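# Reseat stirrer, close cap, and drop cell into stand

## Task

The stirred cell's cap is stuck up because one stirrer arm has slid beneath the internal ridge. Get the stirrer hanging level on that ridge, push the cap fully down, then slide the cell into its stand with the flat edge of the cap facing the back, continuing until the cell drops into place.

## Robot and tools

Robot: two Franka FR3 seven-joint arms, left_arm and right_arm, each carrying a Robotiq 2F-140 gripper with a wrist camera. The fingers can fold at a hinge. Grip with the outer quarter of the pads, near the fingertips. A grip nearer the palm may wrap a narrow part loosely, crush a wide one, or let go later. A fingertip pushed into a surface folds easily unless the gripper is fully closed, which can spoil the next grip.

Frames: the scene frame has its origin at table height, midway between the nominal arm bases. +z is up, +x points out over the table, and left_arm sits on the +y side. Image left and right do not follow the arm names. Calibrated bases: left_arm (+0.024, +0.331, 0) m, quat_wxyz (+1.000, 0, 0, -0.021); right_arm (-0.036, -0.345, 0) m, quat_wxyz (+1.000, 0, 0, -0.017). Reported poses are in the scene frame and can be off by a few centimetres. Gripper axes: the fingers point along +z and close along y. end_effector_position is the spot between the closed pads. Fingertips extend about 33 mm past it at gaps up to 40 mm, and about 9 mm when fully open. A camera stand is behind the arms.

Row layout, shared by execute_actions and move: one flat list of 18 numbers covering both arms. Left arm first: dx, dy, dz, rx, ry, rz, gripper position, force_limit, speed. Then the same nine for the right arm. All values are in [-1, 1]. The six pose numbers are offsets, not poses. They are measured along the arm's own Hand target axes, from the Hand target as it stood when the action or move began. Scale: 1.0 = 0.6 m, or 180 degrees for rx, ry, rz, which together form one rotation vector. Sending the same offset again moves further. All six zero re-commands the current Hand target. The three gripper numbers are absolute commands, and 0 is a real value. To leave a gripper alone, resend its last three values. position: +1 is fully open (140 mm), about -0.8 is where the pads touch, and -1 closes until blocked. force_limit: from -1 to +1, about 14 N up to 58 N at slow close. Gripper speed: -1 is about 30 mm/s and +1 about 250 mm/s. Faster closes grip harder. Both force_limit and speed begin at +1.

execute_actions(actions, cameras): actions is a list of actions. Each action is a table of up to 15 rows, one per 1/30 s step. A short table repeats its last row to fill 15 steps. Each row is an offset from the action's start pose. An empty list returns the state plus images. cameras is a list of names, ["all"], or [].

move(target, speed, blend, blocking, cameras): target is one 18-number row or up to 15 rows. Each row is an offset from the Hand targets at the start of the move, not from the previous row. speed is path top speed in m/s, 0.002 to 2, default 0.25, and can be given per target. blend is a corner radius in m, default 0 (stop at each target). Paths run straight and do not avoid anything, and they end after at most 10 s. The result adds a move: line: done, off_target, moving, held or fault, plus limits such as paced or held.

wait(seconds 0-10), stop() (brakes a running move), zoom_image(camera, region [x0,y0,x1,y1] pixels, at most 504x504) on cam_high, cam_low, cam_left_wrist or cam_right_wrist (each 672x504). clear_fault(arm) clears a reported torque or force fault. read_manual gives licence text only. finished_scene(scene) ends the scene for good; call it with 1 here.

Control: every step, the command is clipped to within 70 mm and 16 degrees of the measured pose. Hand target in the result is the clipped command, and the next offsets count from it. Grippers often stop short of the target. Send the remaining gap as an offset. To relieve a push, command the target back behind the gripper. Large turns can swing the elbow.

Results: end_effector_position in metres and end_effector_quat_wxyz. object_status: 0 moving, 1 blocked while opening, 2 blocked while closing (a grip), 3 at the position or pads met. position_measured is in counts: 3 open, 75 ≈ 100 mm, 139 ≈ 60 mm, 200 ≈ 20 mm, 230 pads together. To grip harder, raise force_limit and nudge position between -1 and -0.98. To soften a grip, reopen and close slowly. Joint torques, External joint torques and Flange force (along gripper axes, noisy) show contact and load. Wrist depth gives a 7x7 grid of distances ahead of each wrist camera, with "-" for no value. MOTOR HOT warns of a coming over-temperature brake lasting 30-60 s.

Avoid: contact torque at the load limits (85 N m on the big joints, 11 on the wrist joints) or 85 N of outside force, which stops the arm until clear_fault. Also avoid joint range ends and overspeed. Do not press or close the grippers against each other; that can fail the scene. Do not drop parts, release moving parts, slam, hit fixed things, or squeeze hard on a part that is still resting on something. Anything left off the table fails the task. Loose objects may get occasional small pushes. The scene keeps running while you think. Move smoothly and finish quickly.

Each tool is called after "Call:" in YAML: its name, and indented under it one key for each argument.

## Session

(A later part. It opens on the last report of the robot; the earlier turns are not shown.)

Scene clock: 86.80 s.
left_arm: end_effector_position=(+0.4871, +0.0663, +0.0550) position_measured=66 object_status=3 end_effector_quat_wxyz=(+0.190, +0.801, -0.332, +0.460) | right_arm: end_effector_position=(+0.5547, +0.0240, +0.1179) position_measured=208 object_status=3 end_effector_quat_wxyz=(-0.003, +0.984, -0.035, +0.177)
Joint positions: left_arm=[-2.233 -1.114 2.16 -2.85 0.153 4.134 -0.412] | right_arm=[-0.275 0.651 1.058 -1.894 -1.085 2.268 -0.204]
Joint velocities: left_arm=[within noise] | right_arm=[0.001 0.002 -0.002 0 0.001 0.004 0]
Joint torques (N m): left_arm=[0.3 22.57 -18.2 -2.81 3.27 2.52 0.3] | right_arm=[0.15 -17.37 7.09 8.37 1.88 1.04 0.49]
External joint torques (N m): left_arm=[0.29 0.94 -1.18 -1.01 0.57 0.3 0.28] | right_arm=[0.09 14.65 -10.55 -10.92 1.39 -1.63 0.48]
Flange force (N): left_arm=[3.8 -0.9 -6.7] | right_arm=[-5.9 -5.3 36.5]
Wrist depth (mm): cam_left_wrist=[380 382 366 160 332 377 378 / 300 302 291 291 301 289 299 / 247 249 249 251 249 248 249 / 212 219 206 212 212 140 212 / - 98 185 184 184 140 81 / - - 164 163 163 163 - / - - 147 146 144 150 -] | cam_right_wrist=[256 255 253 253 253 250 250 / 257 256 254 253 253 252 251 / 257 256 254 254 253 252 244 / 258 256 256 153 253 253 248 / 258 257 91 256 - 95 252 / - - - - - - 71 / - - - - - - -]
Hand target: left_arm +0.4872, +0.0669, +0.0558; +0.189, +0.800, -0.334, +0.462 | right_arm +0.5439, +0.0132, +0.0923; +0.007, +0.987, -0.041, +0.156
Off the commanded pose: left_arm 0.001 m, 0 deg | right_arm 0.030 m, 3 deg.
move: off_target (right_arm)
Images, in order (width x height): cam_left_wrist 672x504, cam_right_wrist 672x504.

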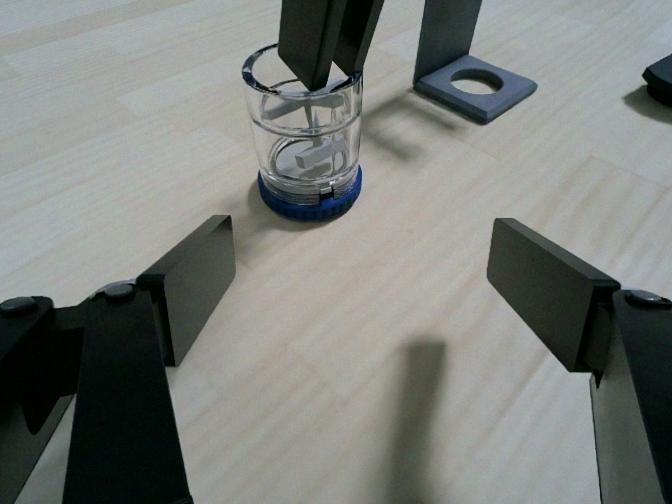

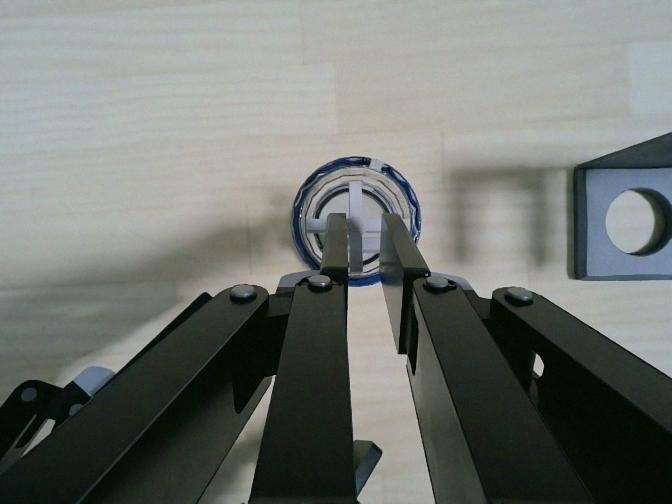

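Call:
move:
  target: [0,0,0,0,0,0,0.5,-1,-1,0.0232,0,-0.0713,0,0,0,-0.62,-1,-1]
  speed: 0.1
  cameras: ["cam_low","cam_left_wrist","cam_right_wrist"]

Call:
zoom_image:
  camera: "cam_left_wrist"
  region: [230, 20, 390, 240]

Call:
zoom_image:
  camera: "cam_right_wrist"
  region: [270, 120, 450, 290]

Scene clock: 88.80 s.
left_arm: end_effector_position=(+0.4871, +0.0663, +0.0550) position_measured=66 object_status=3 end_effector_quat_wxyz=(+0.190, +0.801, -0.332, +0.460) | right_arm: end_effector_position=(+0.5440, +0.0140, +0.1371) position_measured=208 object_status=3 end_effector_quat_wxyz=(+0.006, +0.987, -0.042, +0.158)
Joint positions: left_arm=[-2.233 -1.114 2.16 -2.85 0.153 4.134 -0.412] | right_arm=[-0.324 0.62 1.118 -1.898 -1.005 2.209 -0.249]
Joint velocities: left_arm=[within noise] | right_arm=[0.001 0 -0.001 0 0.001 -0.003 -0.004]
Joint torques (N m): left_arm=[0.27 22.58 -18.18 -2.78 3.26 2.52 0.3] | right_arm=[-1.12 -29.36 17.57 20.3 0.91 2.23 -0.08]
External joint torques (N m): left_arm=[0.33 0.93 -1.11 -0.95 0.55 0.31 0.28] | right_arm=[-1.11 0.64 0.26 0.52 0.45 -0.45 -0.09]
Flange force (N): left_arm=[3.7 -1.0 -6.5] | right_arm=[2.0 1.3 -2.2]
Wrist depth (mm): cam_left_wrist=[382 380 381 345 339 378 376 / 302 301 303 304 289 289 300 / 250 249 249 235 249 249 248 / 212 219 207 211 212 141 210 / - 98 184 184 185 140 81 / - - 163 163 164 164 - / - - 147 146 143 150 -] | cam_right_wrist=[266 267 267 267 267 266 266 / 270 269 270 270 270 270 268 / 271 272 272 260 272 272 264 / 274 273 275 251 274 274 274 / 276 275 91 275 - 95 276 / - - - - - - 71 / - - - - - - -]
Hand target: left_arm +0.4872, +0.0669, +0.0558; +0.189, +0.800, -0.334, +0.462 | right_arm +0.5439, +0.0132, +0.1373; +0.007, +0.987, -0.041, +0.156
Off the commanded pose: left_arm 0.001 m, 0 deg | right_arm 0.001 m, 0 deg.
move: done
Images, in order (width x height): cam_low 672x504, cam_left_wrist 672x504, cam_right_wrist 672x504.

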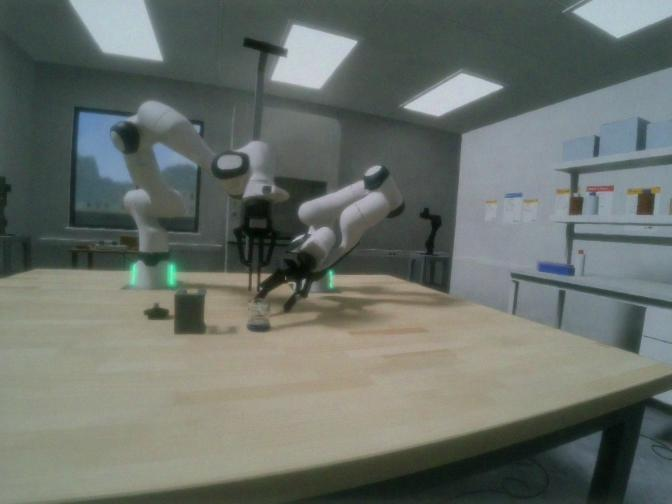

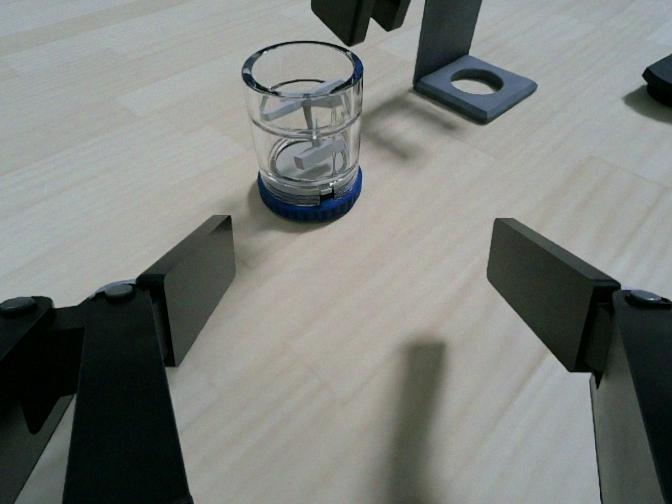

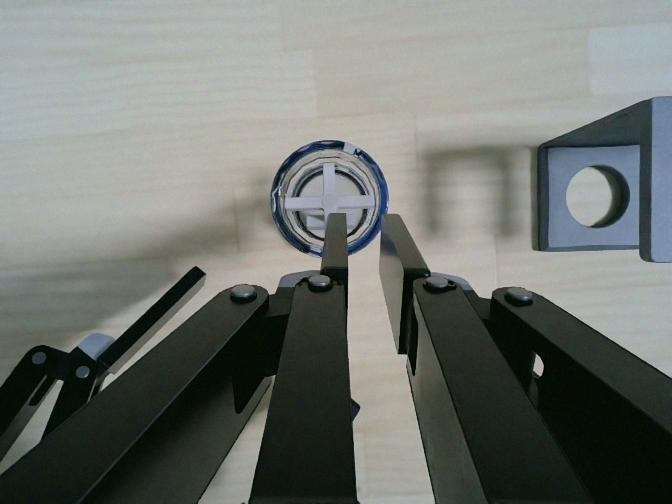

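Scaled by 2.291 from the camera's 672x504 image, which has a finer 960x720 frame.

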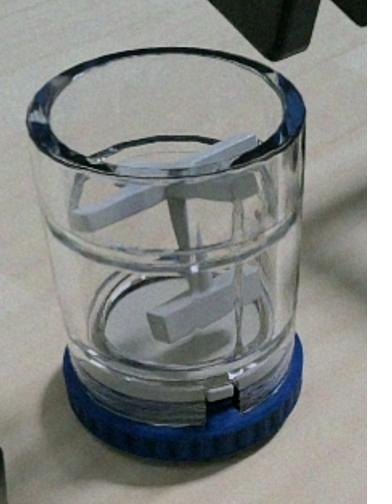

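Scaled by 2.800 from the camera's 672x504 image, which has a finer 960x720 frame.

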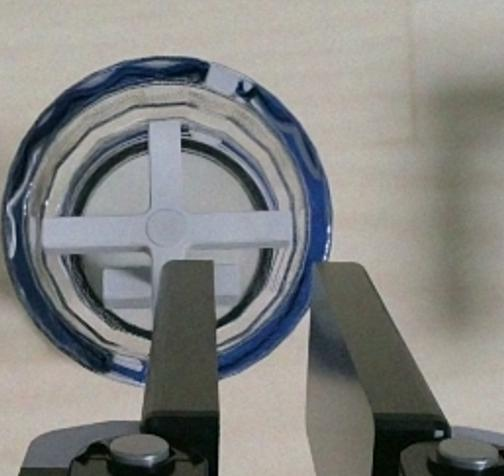

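Call:
move:
  target: [0,0,0,0,0,0,0.5,-1,-1,0.0435,-0.0287,0.0287,0,-0.0444,0,-0.66,-1,-1]
  speed: 0.08
  cameras: ["cam_left_wrist","cam_right_wrist"]

Call:
zoom_image:
  camera: "cam_left_wrist"
  region: [230, 20, 390, 240]

Call:
zoom_image:
  camera: "cam_right_wrist"
  region: [270, 120, 450, 300]

Scene clock: 92.43 s.
left_arm: end_effector_position=(+0.4871, +0.0663, +0.0550) position_measured=66 object_status=3 end_effector_quat_wxyz=(+0.190, +0.801, -0.332, +0.460) | right_arm: end_effector_position=(+0.5765, +0.0271, +0.1293) position_measured=213 object_status=3 end_effector_quat_wxyz=(+0.004, +0.995, -0.044, +0.089)
Joint positions: left_arm=[-2.233 -1.114 2.16 -2.85 0.153 4.134 -0.412] | right_arm=[-0.21 0.811 1.084 -1.613 -0.937 2.024 -0.402]
Joint velocities: left_arm=[within noise] | right_arm=[0 0 -0.001 0 -0.001 -0.001 -0.006]
Joint torques (N m): left_arm=[0.33 22.6 -18.21 -2.85 3.27 2.52 0.3] | right_arm=[-0.05 -37.13 20.96 19.2 0.67 2.27 -0.2]
External joint torques (N m): left_arm=[0.28 0.99 -1.27 -1.01 0.59 0.3 0.27] | right_arm=[-0.02 1.58 -0.03 0.63 0.16 -0.5 -0.2]
Flange force (N): left_arm=[4.2 -1.0 -6.8] | right_arm=[5.9 -4.6 1.2]
Wrist depth (mm): cam_left_wrist=[380 381 346 362 362 382 378 / 301 302 302 299 302 289 300 / 250 249 250 239 248 247 248 / 212 218 206 211 212 141 212 / - 98 184 184 185 141 81 / - - 163 164 163 163 - / - - 147 146 144 150 -] | cam_right_wrist=[243 243 242 243 242 242 241 / 251 251 250 251 250 249 250 / 259 258 258 257 259 258 254 / 268 267 268 136 264 266 261 / 277 274 91 - - 87 274 / - - - - - 76 71 / - - - - - - -]
Hand target: left_arm +0.4872, +0.0669, +0.0558; +0.189, +0.800, -0.334, +0.462 | right_arm +0.5754, +0.0279, +0.1289; +0.004, +0.995, -0.041, +0.087
Off the commanded pose: left_arm 0.001 m, 0 deg | right_arm 0.001 m, 0 deg.
move: done
Images, in order (width x height): cam_left_wrist 672x504, cam_right_wrist 672x504.

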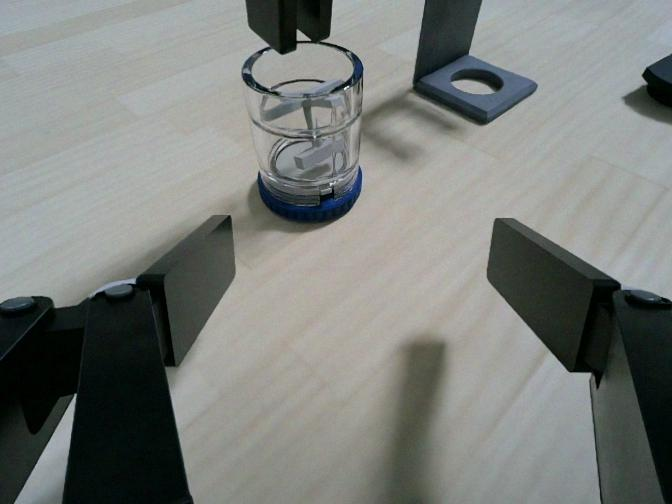

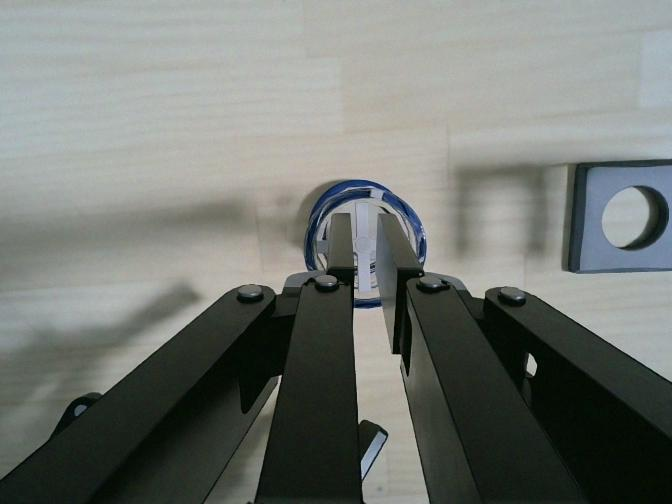

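Scaled by 2.291 from the camera's 672x504 image, which has a finer 960x720 frame.

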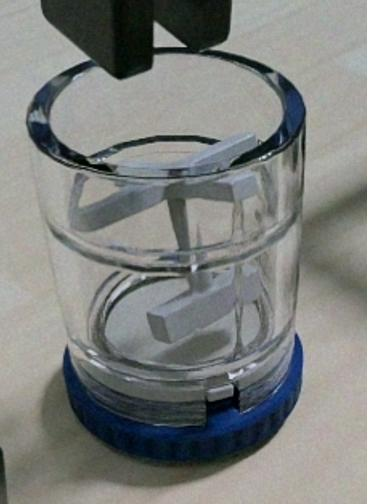

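Scaled by 2.800 from the camera's 672x504 image, which has a finer 960x720 frame.

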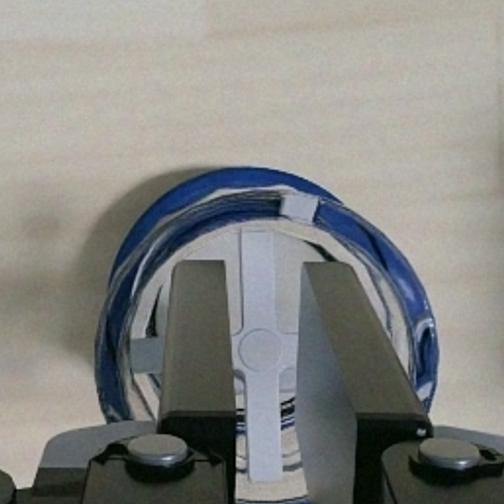

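Call:
move:
  target: [0,0,0,0,0,0,0.5,-1,-1,-0.0157,0.0022,0.0311,0,0,0,-0.66,-1,-1]
  speed: 0.05
  cameras: ["cam_left_wrist","cam_right_wrist"]

Call:
zoom_image:
  camera: "cam_left_wrist"
  region: [230, 20, 390, 240]

Call:
zoom_image:
  camera: "cam_right_wrist"
  region: [270, 140, 450, 320]

Scene clock: 94.10 s.
left_arm: end_effector_position=(+0.4871, +0.0663, +0.0550) position_measured=66 object_status=3 end_effector_quat_wxyz=(+0.190, +0.801, -0.332, +0.460) | right_arm: end_effector_position=(+0.5689, +0.0266, +0.1098) position_measured=213 object_status=3 end_effector_quat_wxyz=(+0.005, +0.996, -0.039, +0.085)
Joint positions: left_arm=[-2.233 -1.114 2.16 -2.85 0.153 4.134 -0.412] | right_arm=[-0.21 0.819 1.067 -1.648 -0.949 2.057 -0.391]
Joint velocities: left_arm=[within noise] | right_arm=[-0.001 0 -0.001 0 0 0.005 0.005]
Joint torques (N m): left_arm=[0.33 22.6 -18.21 -2.82 3.26 2.54 0.33] | right_arm=[-0.44 -37.53 20.15 17.83 0.33 2.9 0.28]
External joint torques (N m): left_arm=[0.31 0.91 -1.17 -1.03 0.56 0.31 0.3] | right_arm=[-0.34 0.97 -0.82 -0.43 -0.19 0.17 0.28]
Flange force (N): left_arm=[3.7 -0.9 -6.7] | right_arm=[-0.6 0.3 2.8]
Wrist depth (mm): cam_left_wrist=[380 383 361 172 379 381 375 / 302 301 289 288 288 289 300 / 249 249 249 243 247 249 249 / 212 218 207 211 212 141 211 / - 98 184 184 185 140 81 / - - 164 163 163 164 - / - - 147 146 144 150 -] | cam_right_wrist=[223 224 224 224 224 223 224 / 232 232 231 231 231 231 231 / 239 240 239 236 237 238 237 / 247 247 247 136 245 247 245 / 256 252 91 - - 87 254 / - - - - - 76 71 / - - - - - - -]
Hand target: left_arm +0.4872, +0.0669, +0.0558; +0.189, +0.800, -0.334, +0.462 | right_arm +0.5692, +0.0271, +0.1089; +0.004, +0.995, -0.041, +0.087
Off the commanded pose: left_arm 0.001 m, 0 deg | right_arm 0.001 m, 0 deg.
move: done
Images, in order (width x height): cam_left_wrist 672x504, cam_right_wrist 672x504.

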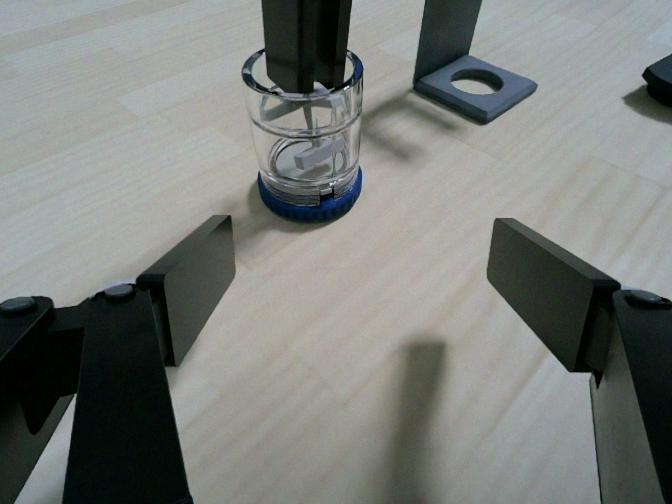

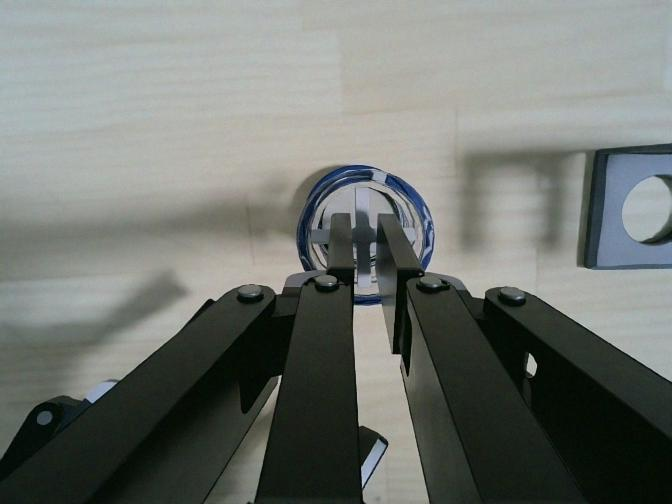

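Scaled by 2.291 from the camera's 672x504 image, which has a finer 960x720 frame.

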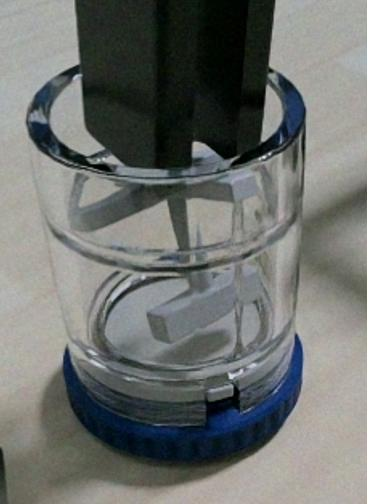

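Scaled by 2.800 from the camera's 672x504 image, which has a finer 960x720 frame.

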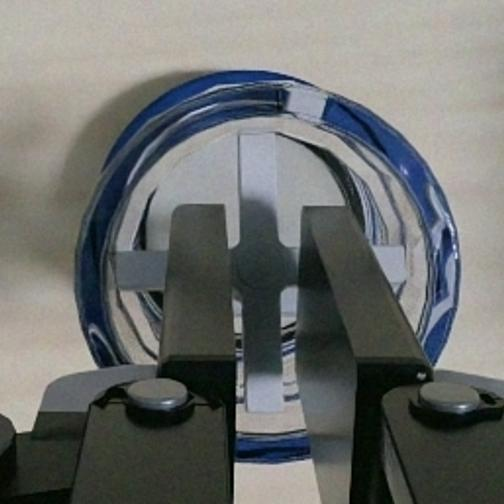

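Call:
move:
  target: [0,0,0,0,0,0,0.5,-1,-1,-0.0037,0,0.026,0,0,0,-0.66,-1,-1]
  speed: 0.03
  cameras: ["cam_left_wrist","cam_right_wrist"]

Call:
zoom_image:
  camera: "cam_left_wrist"
  region: [230, 20, 390, 240]

Call:
zoom_image:
  camera: "cam_right_wrist"
  region: [270, 140, 450, 320]

Scene clock: 95.43 s.
left_arm: end_effector_position=(+0.4871, +0.0663, +0.0550) position_measured=66 object_status=3 end_effector_quat_wxyz=(+0.190, +0.801, -0.332, +0.460) | right_arm: end_effector_position=(+0.5733, +0.0307, +0.1044) position_measured=213 object_status=3 end_effector_quat_wxyz=(+0.000, +0.995, -0.039, +0.094)
Joint positions: left_arm=[-2.233 -1.114 2.16 -2.85 0.153 4.134 -0.412] | right_arm=[-0.199 0.823 1.05 -1.65 -0.964 2.086 -0.381]
Joint velocities: left_arm=[within noise] | right_arm=[0.002 -0.001 -0.001 0 -0.001 0.003 0.002]
Joint torques (N m): left_arm=[0.31 22.57 -18.21 -2.8 3.26 2.52 0.29] | right_arm=[0.35 -31.13 15.02 14.21 0.56 2.26 0.38]
External joint torques (N m): left_arm=[0.27 0.9 -1.2 -1.01 0.57 0.29 0.27] | right_arm=[0.33 7.54 -5.83 -3.88 0.03 -0.47 0.38]
Flange force (N): left_arm=[3.9 -0.9 -6.6] | right_arm=[2.0 -5.2 18.0]
Wrist depth (mm): cam_left_wrist=[378 378 343 344 363 381 376 / 299 302 289 289 289 289 300 / 249 250 248 259 249 249 247 / 211 219 205 212 211 141 211 / - 98 184 184 184 140 81 / - - 163 163 163 163 - / - - 147 146 144 150 -] | cam_right_wrist=[222 221 221 220 220 219 220 / 228 228 227 227 226 226 224 / 236 235 234 231 233 233 231 / 243 243 242 136 239 240 236 / 252 247 90 - - 87 246 / - - - - - 76 71 / - - - - - - -]
Hand target: left_arm +0.4872, +0.0669, +0.0558; +0.189, +0.800, -0.334, +0.462 | right_arm +0.5697, +0.0270, +0.0932; +0.004, +0.995, -0.041, +0.087
Off the commanded pose: left_arm 0.001 m, 0 deg | right_arm 0.012 m, 1 deg.
move: off_target (right_arm)
Images, in order (width x height): cam_left_wrist 672x504, cam_right_wrist 672x504.

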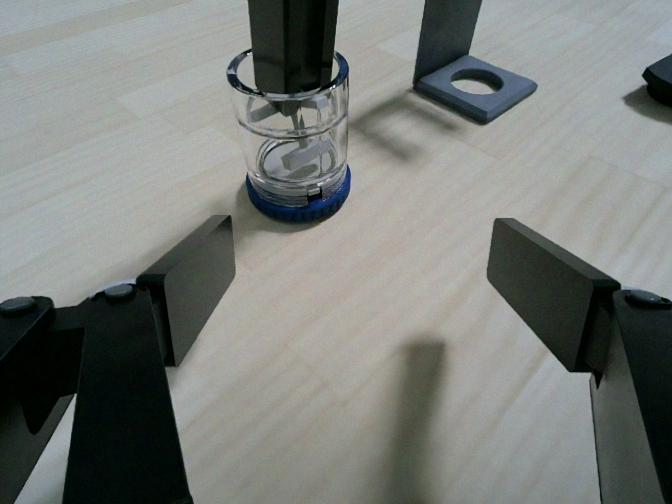

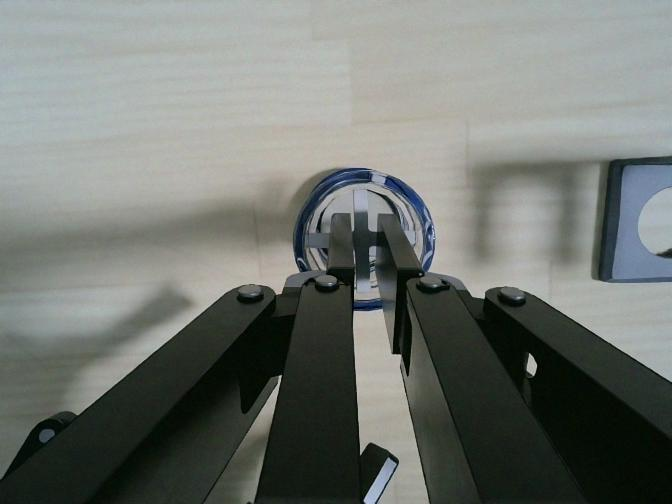

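Scaled by 2.291 from the camera's 672x504 image, which has a finer 960x720 frame.

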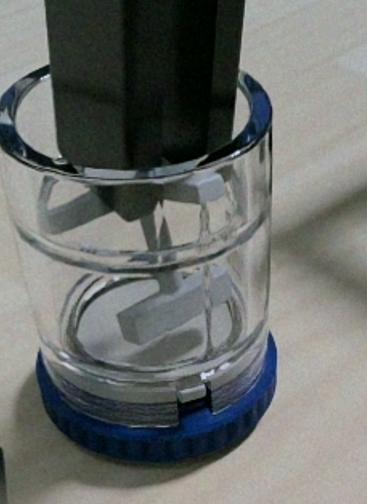

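Scaled by 2.800 from the camera's 672x504 image, which has a finer 960x720 frame.

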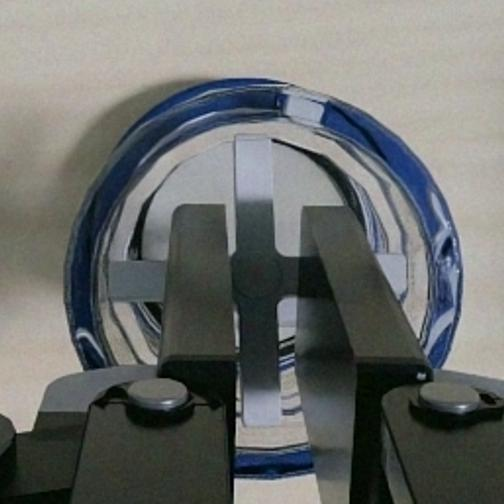

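Call:
zoom_image:
  camera: "cam_left_wrist"
  region: [225, 60, 355, 160]

Scaled by 3.877 from the camera's 672x504 image, which has a finer 960x720 frame.

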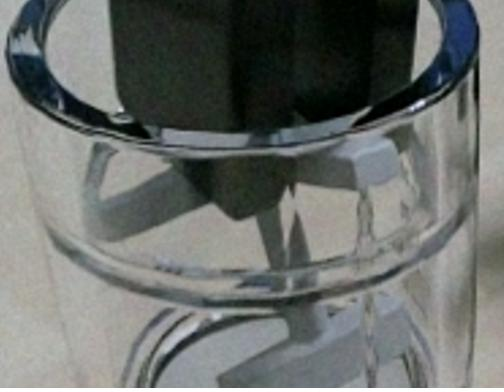

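Call:
move:
  target: [0,0,0,0,0,0,0.5,-1,-1,0.0088,-0.0067,-0.0182,0,0,0,-0.66,-1,-1]
  speed: 0.03
  cameras: ["cam_left_wrist","cam_right_wrist"]

Call:
zoom_image:
  camera: "cam_left_wrist"
  region: [225, 60, 355, 160]

Call:
zoom_image:
  camera: "cam_right_wrist"
  region: [310, 180, 430, 300]

Scene clock: 97.53 s.
left_arm: end_effector_position=(+0.4871, +0.0663, +0.0550) position_measured=66 object_status=3 end_effector_quat_wxyz=(+0.190, +0.801, -0.332, +0.460) | right_arm: end_effector_position=(+0.5748, +0.0303, +0.1056) position_measured=213 object_status=3 end_effector_quat_wxyz=(+0.003, +0.995, -0.043, +0.090)
Joint positions: left_arm=[-2.233 -1.114 2.16 -2.85 0.153 4.134 -0.412] | right_arm=[-0.188 0.83 1.047 -1.629 -0.957 2.065 -0.383]
Joint velocities: left_arm=[within noise] | right_arm=[0.001 0 -0.001 0 0.003 -0.004 -0.003]
Joint torques (N m): left_arm=[0.29 22.59 -18.21 -2.81 3.27 2.53 0.28] | right_arm=[0.03 -37.91 20.63 18.84 1.07 2.24 -0.08]
External joint torques (N m): left_arm=[0.37 0.91 -1.12 -0.99 0.55 0.31 0.25] | right_arm=[0.11 1.51 -0.31 0.58 0.55 -0.5 -0.09]
Flange force (N): left_arm=[3.7 -1.1 -6.8] | right_arm=[5.7 -4.9 1.5]
Wrist depth (mm): cam_left_wrist=[379 385 347 344 361 380 378 / 301 303 288 302 289 288 299 / 248 249 246 242 249 248 247 / 212 218 206 211 211 141 211 / - 98 184 184 184 141 81 / - - 163 163 163 163 - / - - 147 147 144 149 -] | cam_right_wrist=[221 220 220 220 220 220 220 / 228 227 227 228 227 227 228 / 235 235 235 232 234 234 231 / 244 242 243 136 241 242 239 / 253 248 91 - - 87 248 / - - - - - 76 71 / - - - - - - -]
Hand target: left_arm +0.4872, +0.0669, +0.0558; +0.189, +0.800, -0.334, +0.462 | right_arm +0.5734, +0.0308, +0.1048; +0.004, +0.995, -0.041, +0.087
Off the commanded pose: left_arm 0.001 m, 0 deg | right_arm 0.002 m, 0 deg.
move: done
Images, in order (width x height): cam_left_wrist 672x504, cam_right_wrist 672x504.

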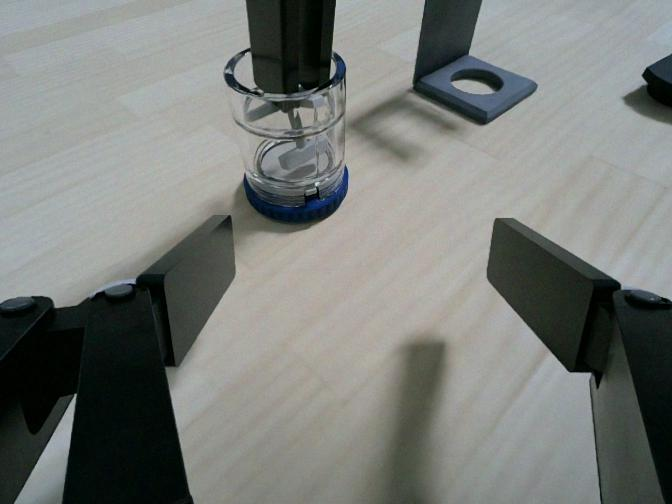

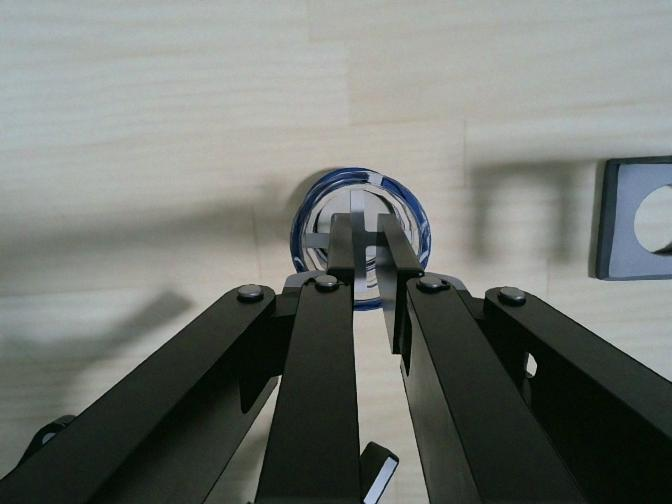

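Scaled by 3.877 from the camera's 672x504 image, which has a finer 960x720 frame.

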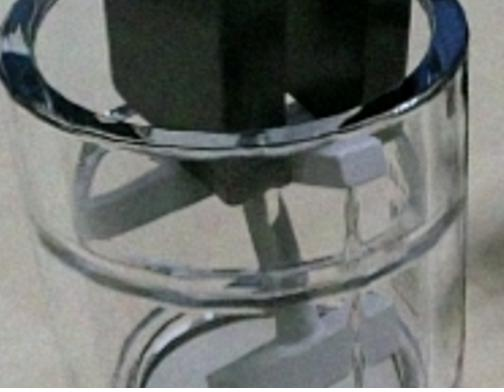

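Scaled by 4.200 from the camera's 672x504 image, which has a finer 960x720 frame.

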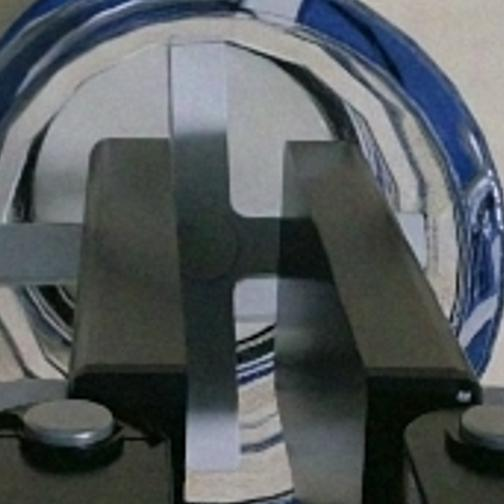

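Call:
move:
  target: [0,0,0,0,0,0,0.5,-1,-1,-0.0003,-0.0025,0.0016,0,0,0,-0.66,-1,-1]
  speed: 0.03

Call:
execute_actions:
  actions:
    - [[0,0,0,0,0,0,0.5,-1,-1,0,0,0,0,0,0,-1,-1,-1]]

Call:
wait:
  seconds: 1
  cameras: ["cam_left_wrist","cam_right_wrist"]

Call:
zoom_image:
  camera: "cam_left_wrist"
  region: [225, 40, 355, 220]

Call:
zoom_image:
  camera: "cam_right_wrist"
  region: [310, 180, 430, 300]

Scene clock: 99.83 s.
left_arm: end_effector_position=(+0.4871, +0.0663, +0.0550) position_measured=66 object_status=3 end_effector_quat_wxyz=(+0.190, +0.801, -0.332, +0.460) | right_arm: end_effector_position=(+0.5739, +0.0329, +0.1050) position_measured=213 object_status=3 end_effector_quat_wxyz=(+0.003, +0.995, -0.042, +0.089)
Joint positions: left_arm=[-2.233 -1.114 2.16 -2.85 0.153 4.134 -0.412] | right_arm=[-0.183 0.834 1.047 -1.625 -0.957 2.064 -0.383]
Joint torques (N m): left_arm=[0.32 22.59 -18.21 -2.83 3.26 2.53 0.28] | right_arm=[-0.04 -37.83 20.47 19.32 0.67 2.23 0.03]
External joint torques (N m): left_arm=[0.37 0.97 -1.18 -1.02 0.56 0.32 0.26] | right_arm=[0.08 1.64 -0.48 1.1 0.16 -0.51 0.02]
Flange force (N): left_arm=[4.0 -1.1 -7.0] | right_arm=[7.7 -6.9 2.5]
Wrist depth (mm): cam_left_wrist=[382 381 172 345 374 380 376 / 301 301 290 302 287 288 301 / 250 249 249 239 250 247 249 / 212 219 206 212 211 141 211 / - 98 185 184 184 141 81 / - - 163 163 163 163 - / - - 147 146 143 150 -] | cam_right_wrist=[220 220 220 219 220 220 219 / 228 228 227 227 227 227 226 / 235 235 234 230 233 233 230 / 243 243 242 136 240 242 238 / 252 248 91 - - 87 248 / - - - - - 76 71 / - - - - - - -]
Hand target: left_arm +0.4872, +0.0669, +0.0558; +0.189, +0.800, -0.334, +0.462 | right_arm +0.5735, +0.0323, +0.1039; +0.004, +0.995, -0.041, +0.087
Off the commanded pose: left_arm 0.001 m, 0 deg | right_arm 0.001 m, 0 deg.
move: done

Scene clock: 100.53 s.
left_arm: end_effector_position=(+0.4871, +0.0663, +0.0550) position_measured=66 object_status=3 end_effector_quat_wxyz=(+0.190, +0.801, -0.332, +0.460) | right_arm: end_effector_position=(+0.5740, +0.0328, +0.1050) position_measured=222 object_status=2 end_effector_quat_wxyz=(+0.003, +0.995, -0.042, +0.089)
Joint positions: left_arm=[-2.233 -1.114 2.16 -2.85 0.153 4.134 -0.412] | right_arm=[-0.183 0.834 1.047 -1.624 -0.957 2.063 -0.383]
Joint torques (N m): left_arm=[0.31 22.54 -18.19 -2.83 3.26 2.52 0.31] | right_arm=[-0.06 -37.93 20.52 18.87 0.63 2.28 0]
External joint torques (N m): left_arm=[0.26 0.86 -1.16 -1.05 0.56 0.29 0.28] | right_arm=[-0.04 1.53 -0.48 0.7 0.11 -0.46 0]
Flange force (N): left_arm=[3.6 -0.7 -6.5] | right_arm=[5.9 -5.1 2.2]
Wrist depth (mm): cam_left_wrist=[380 380 346 346 357 381 378 / 300 300 289 303 289 288 299 / 250 250 248 241 248 249 248 / 212 218 206 211 212 141 212 / - 98 184 185 184 141 81 / - - 164 163 163 163 - / - - 147 146 144 149 -] | cam_right_wrist=[220 220 219 220 219 219 219 / 227 227 227 226 226 226 226 / 236 235 234 231 233 234 231 / 243 243 242 154 239 242 238 / 252 250 91 - 98 246 248 / - - - - - 73 71 / - - - - - - -]
Hand target: left_arm +0.4872, +0.0669, +0.0558; +0.189, +0.800, -0.334, +0.462 | right_arm +0.5735, +0.0323, +0.1039; +0.004, +0.995, -0.041, +0.087
Off the commanded pose: left_arm 0.001 m, 0 deg | right_arm 0.001 m, 0 deg.
Step readings (end_effector_position of left_arm | right_arm):
0: (+0.4871, +0.0663, +0.0550) | (+0.5739, +0.0329, +0.1050)
1: (+0.4871, +0.0663, +0.0550) | (+0.5739, +0.0328, +0.1050)
2: (+0.4871, +0.0663, +0.0550) | (+0.5740, +0.0328, +0.1050)
4: (+0.4871, +0.0663, +0.0550) | (+0.5740, +0.0328, +0.1050)
8: (+0.4871, +0.0663, +0.0550) | (+0.5740, +0.0328, +0.1050)
15: (+0.4871, +0.0663, +0.0550) | (+0.5740, +0.0328, +0.1050)

Scene clock: 101.53 s.
left_arm: end_effector_position=(+0.4871, +0.0663, +0.0550) position_measured=66 object_status=3 end_effector_quat_wxyz=(+0.190, +0.801, -0.332, +0.460) | right_arm: end_effector_position=(+0.5740, +0.0328, +0.1050) position_measured=222 object_status=2 end_effector_quat_wxyz=(+0.003, +0.995, -0.042, +0.089)
Joint positions: left_arm=[-2.233 -1.114 2.16 -2.85 0.153 4.134 -0.412] | right_arm=[-0.183 0.834 1.047 -1.624 -0.957 2.063 -0.383]
Joint torques (N m): left_arm=[0.27 22.59 -18.19 -2.8 3.26 2.53 0.28] | right_arm=[-0.07 -37.95 20.47 18.82 0.62 2.27 0.04]
External joint torques (N m): left_arm=[0.25 0.92 -1.15 -1 0.56 0.31 0.26] | right_arm=[-0.29 1.55 -0.69 0.7 0.09 -0.49 0.03]
Flange force (N): left_arm=[3.8 -0.7 -6.5] | right_arm=[5.8 -4.6 2.4]
Wrist depth (mm): cam_left_wrist=[380 379 345 344 369 379 378 / 301 303 289 290 299 300 299 / 249 250 249 247 249 249 249 / 211 219 205 211 212 141 211 / - 98 184 184 184 141 81 / - - 163 164 163 164 - / - - 147 147 144 150 -] | cam_right_wrist=[220 220 220 220 220 219 219 / 228 226 227 227 226 226 226 / 234 235 234 231 233 234 230 / 244 243 243 153 240 242 238 / 251 250 90 - 98 246 248 / - - - - - 74 71 / - - - - - - -]
Hand target: left_arm +0.4872, +0.0669, +0.0558; +0.189, +0.800, -0.334, +0.462 | right_arm +0.5735, +0.0323, +0.1039; +0.004, +0.995, -0.041, +0.087
Tool commands: left_gripper/position=+0.5 left_gripper/force_limit=-1.0 left_gripper/speed=-1.0 right_gripper/position=-1.0 right_gripper/force_limit=-1.0 right_gripper/speed=-1.0
Off the commanded pose: left_arm 0.001 m, 0 deg | right_arm 0.001 m, 0 deg.
wait: 1.00 s; at rest by 0.17 s
Images, in order (width x height): cam_left_wrist 672x504, cam_right_wrist 672x504.

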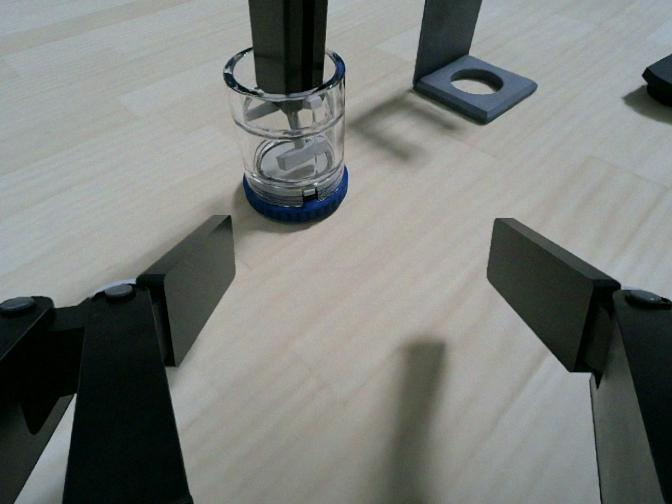

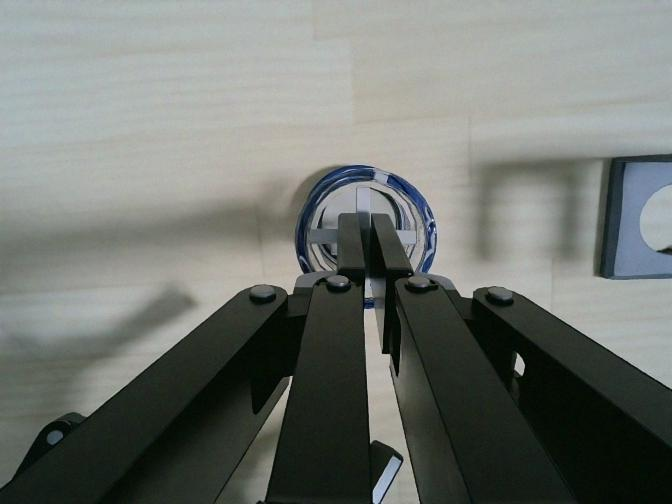

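Scaled by 2.800 from the camera's 672x504 image, which has a finer 960x720 frame.

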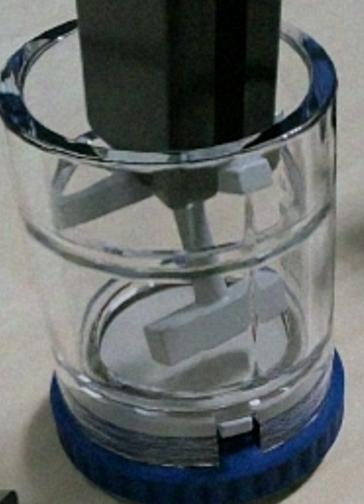

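Scaled by 4.200 from the camera's 672x504 image, which has a finer 960x720 frame.

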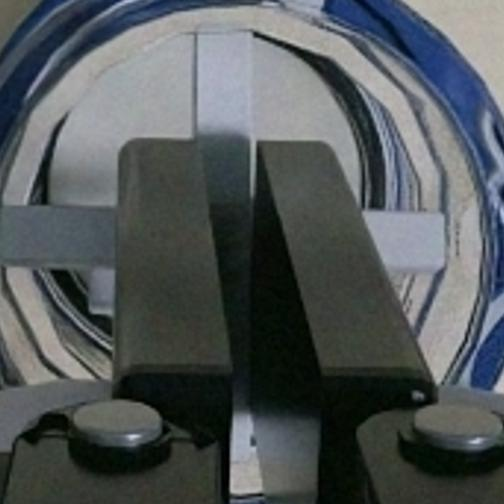

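Call:
move:
  target:
    - [0,0,0,0,0,0,0.5,-1,-1,-0.0026,0,-0.014,0,0,0,-1,-1,-1]
    - [0,0,0,0,0,0,0.5,-1,-1,0.0066,0,-0.0665,0,0,0,-1,-1,-1]
  speed: [0.03,0.05]
  cameras: ["cam_left_wrist","cam_right_wrist"]

Call:
zoom_image:
  camera: "cam_left_wrist"
  region: [200, 0, 380, 220]

Scene clock: 103.73 s.
left_arm: end_effector_position=(+0.4871, +0.0663, +0.0550) position_measured=66 object_status=3 end_effector_quat_wxyz=(+0.190, +0.801, -0.332, +0.460) | right_arm: end_effector_position=(+0.5699, +0.0326, +0.1414) position_measured=222 object_status=2 end_effector_quat_wxyz=(+0.004, +0.995, -0.043, +0.087)
Joint positions: left_arm=[-2.233 -1.114 2.16 -2.85 0.153 4.134 -0.412] | right_arm=[-0.209 0.797 1.102 -1.61 -0.921 2.001 -0.403]
Joint velocities: left_arm=[within noise] | right_arm=[0 0.001 0.001 0.001 0.001 -0.004 -0.001]
Joint torques (N m): left_arm=[0.29 22.59 -18.18 -2.79 3.27 2.53 0.29] | right_arm=[-1.08 -37.89 21.24 19.94 0.94 2.44 -0.12]
External joint torques (N m): left_arm=[0.32 0.97 -1.17 -0.93 0.58 0.32 0.26] | right_arm=[-0.96 0.28 0.44 1.14 0.44 -0.31 -0.13]
Flange force (N): left_arm=[3.9 -1.0 -6.6] | right_arm=[3.5 -0.5 -2.0]
Wrist depth (mm): cam_left_wrist=[377 383 364 362 329 380 379 / 300 303 284 301 301 289 301 / 250 250 241 249 249 249 248 / 212 219 205 212 212 141 212 / - 98 184 184 184 141 81 / - - 163 163 163 163 - / - - 147 146 144 150 -] | cam_right_wrist=[254 253 252 253 252 253 253 / 262 263 262 261 262 261 261 / 271 271 271 221 269 271 263 / 281 279 280 154 278 280 281 / 291 288 91 - 98 284 290 / - - - - - 74 71 / - - - - - - -]
Hand target: left_arm +0.4872, +0.0669, +0.0558; +0.189, +0.800, -0.334, +0.462 | right_arm +0.5705, +0.0325, +0.1438; +0.004, +0.995, -0.041, +0.087
Off the commanded pose: left_arm 0.001 m, 0 deg | right_arm 0.003 m, 0 deg.
move: done
Images, in order (width x height): cam_left_wrist 672x504, cam_right_wrist 672x504.

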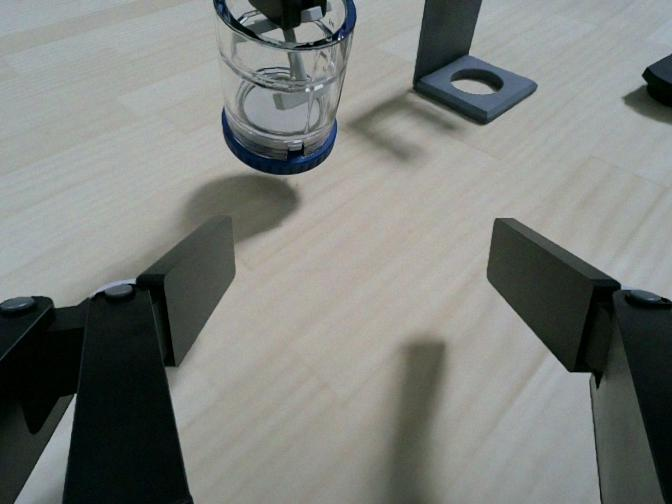

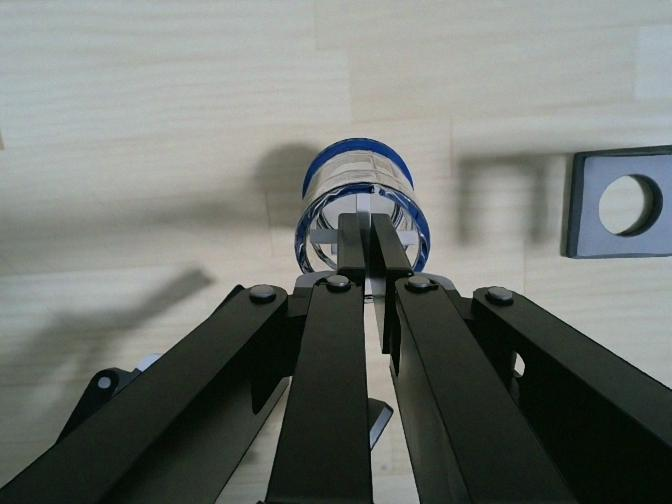

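Scaled by 2.291 from the camera's 672x504 image, which has a finer 960x720 frame.

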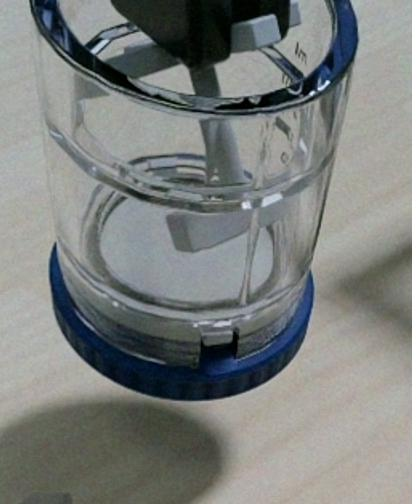

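Call:
move:
  target:
    - [0,0,0,0,0,0,0.5,-1,-1,-0.0046,0,0.05,0,0,0,-1,-1,-1]
    - [0,0,0,0,0,0,0.5,-1,-1,-0.0064,0,0.0645,0,0,0,-1,-1,-1]
  speed: [0.06,0.02]
  cameras: ["cam_left_wrist","cam_right_wrist"]

Call:
zoom_image:
  camera: "cam_left_wrist"
  region: [200, 20, 380, 240]

Scene clock: 105.87 s.
left_arm: end_effector_position=(+0.4871, +0.0663, +0.0550) position_measured=66 object_status=3 end_effector_quat_wxyz=(+0.190, +0.801, -0.332, +0.460) | right_arm: end_effector_position=(+0.5737, +0.0310, +0.1063) position_measured=222 object_status=2 end_effector_quat_wxyz=(+0.005, +0.995, -0.040, +0.086)
Joint positions: left_arm=[-2.233 -1.114 2.16 -2.85 0.153 4.134 -0.412] | right_arm=[-0.187 0.837 1.053 -1.62 -0.956 2.051 -0.391]
Joint velocities: left_arm=[within noise] | right_arm=[0.003 0 -0.001 -0.001 0.001 0.003 0.003]
Joint torques (N m): left_arm=[0.34 22.57 -18.2 -2.79 3.26 2.53 0.29] | right_arm=[-0.1 -38.38 21.03 17.95 0.42 2.82 0.41]
External joint torques (N m): left_arm=[0.39 0.99 -1.18 -0.88 0.56 0.31 0.26] | right_arm=[-0.25 1.28 -0.3 -0.27 -0.1 0.04 0.41]
Flange force (N): left_arm=[4.0 -1.3 -6.7] | right_arm=[0.0 -0.6 2.4]
Wrist depth (mm): cam_left_wrist=[381 380 344 346 413 380 380 / 303 301 290 290 289 289 298 / 250 249 249 246 249 249 247 / 212 219 205 212 213 141 211 / - 98 184 184 184 140 81 / - - 163 163 163 163 - / - - 147 146 144 149 -] | cam_right_wrist=[221 220 220 220 220 220 220 / 228 228 228 228 227 228 227 / 235 235 235 233 234 235 232 / 244 243 244 154 242 243 240 / 253 250 91 - 98 249 250 / - - - - - 73 71 / - - - - - - -]
Hand target: left_arm +0.4872, +0.0669, +0.0558; +0.189, +0.800, -0.334, +0.462 | right_arm +0.5734, +0.0323, +0.1051; +0.004, +0.995, -0.041, +0.087
Off the commanded pose: left_arm 0.001 m, 0 deg | right_arm 0.002 m, 0 deg.
move: done
Images, in order (width x height): cam_left_wrist 672x504, cam_right_wrist 672x504.

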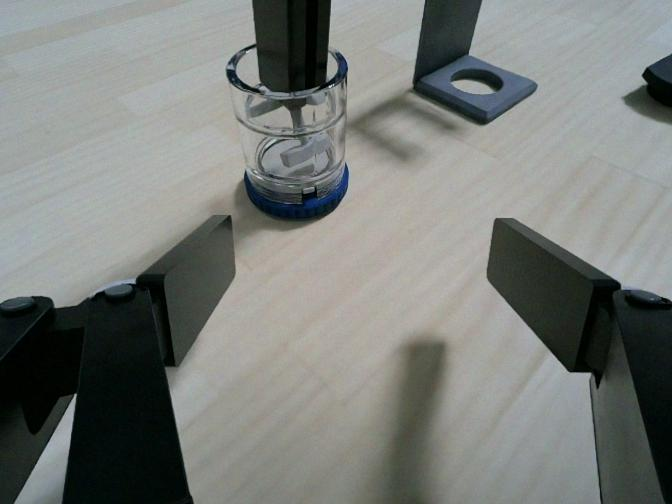

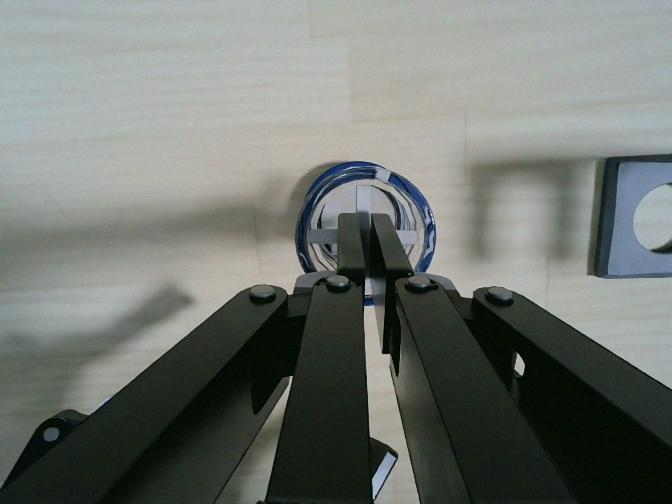

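Scaled by 2.291 from the camera's 672x504 image, which has a finer 960x720 frame.

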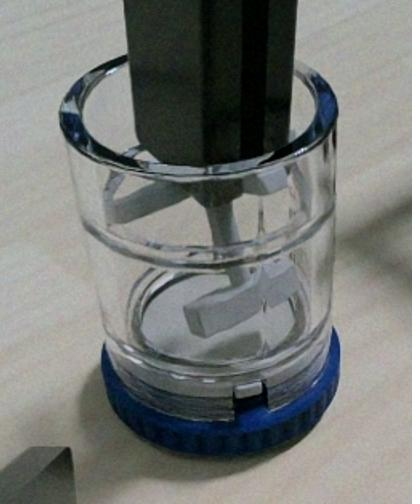

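Call:
move:
  target: [0.0417,-0.053,0.0722,0,0,0,0.5,-1,-1,0,0,0,0,0,0,-1,-1,-1]
  speed: 0.1
  cameras: ["cam_left_wrist"]

Scene clock: 107.43 s.
left_arm: end_effector_position=(+0.5455, +0.0550, +0.0570) position_measured=66 object_status=3 end_effector_quat_wxyz=(+0.186, +0.798, -0.337, +0.464) | right_arm: end_effector_position=(+0.5740, +0.0311, +0.1060) position_measured=222 object_status=2 end_effector_quat_wxyz=(+0.005, +0.995, -0.040, +0.086)
Joint positions: left_arm=[-2.266 -1.109 2.123 -2.698 0.113 4.011 -0.422] | right_arm=[-0.186 0.837 1.052 -1.62 -0.956 2.053 -0.391]
Joint velocities: left_arm=[-0.002 0 -0.001 -0.001 0 -0.004 0] | right_arm=[within noise]
Joint torques (N m): left_arm=[0.09 23.45 -21.47 1 2.33 2.15 -0.15] | right_arm=[0.15 -38.5 20.38 17.87 0.75 2.77 0.37]
External joint torques (N m): left_arm=[0.07 -0.56 -2.08 0.01 -0.47 -0.13 -0.18] | right_arm=[0.22 0.85 -0.61 -0.24 0.23 0.05 0.36]
Flange force (N): left_arm=[5.3 0.3 -0.9] | right_arm=[0.4 -1.7 2.1]
Wrist depth (mm): cam_left_wrist=[395 393 390 109 345 381 370 / 311 308 307 143 281 283 296 / 255 255 253 208 249 247 245 / 216 223 208 - 212 140 210 / - 98 186 186 185 141 81 / - - 165 165 163 163 - / - - 148 147 144 149 -] | cam_right_wrist=[220 220 220 220 220 220 220 / 227 228 228 227 228 226 227 / 235 235 234 231 234 235 232 / 244 241 244 154 242 244 239 / 155 161 91 - 98 248 250 / - - - - - 74 71 / - - - - - - -]
Hand target: left_arm +0.5450, +0.0538, +0.0559; +0.189, +0.800, -0.334, +0.462 | right_arm +0.5734, +0.0323, +0.1051; +0.004, +0.995, -0.041, +0.087
Off the commanded pose: left_arm 0.002 m, 0 deg | right_arm 0.002 m, 0 deg.
move: done
Images, in order (width x height): cam_left_wrist 672x504.

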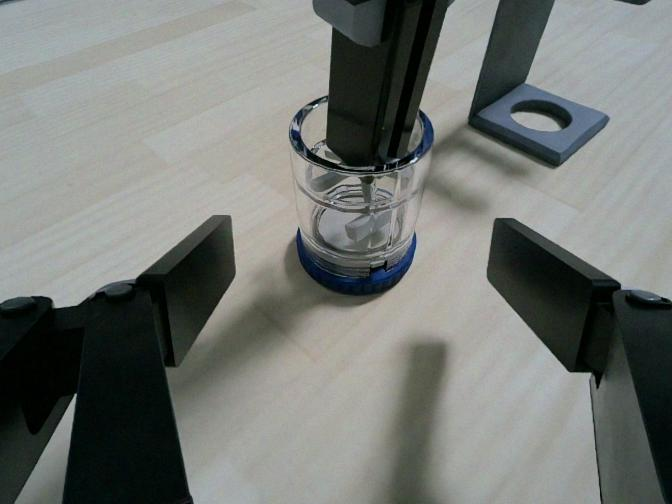

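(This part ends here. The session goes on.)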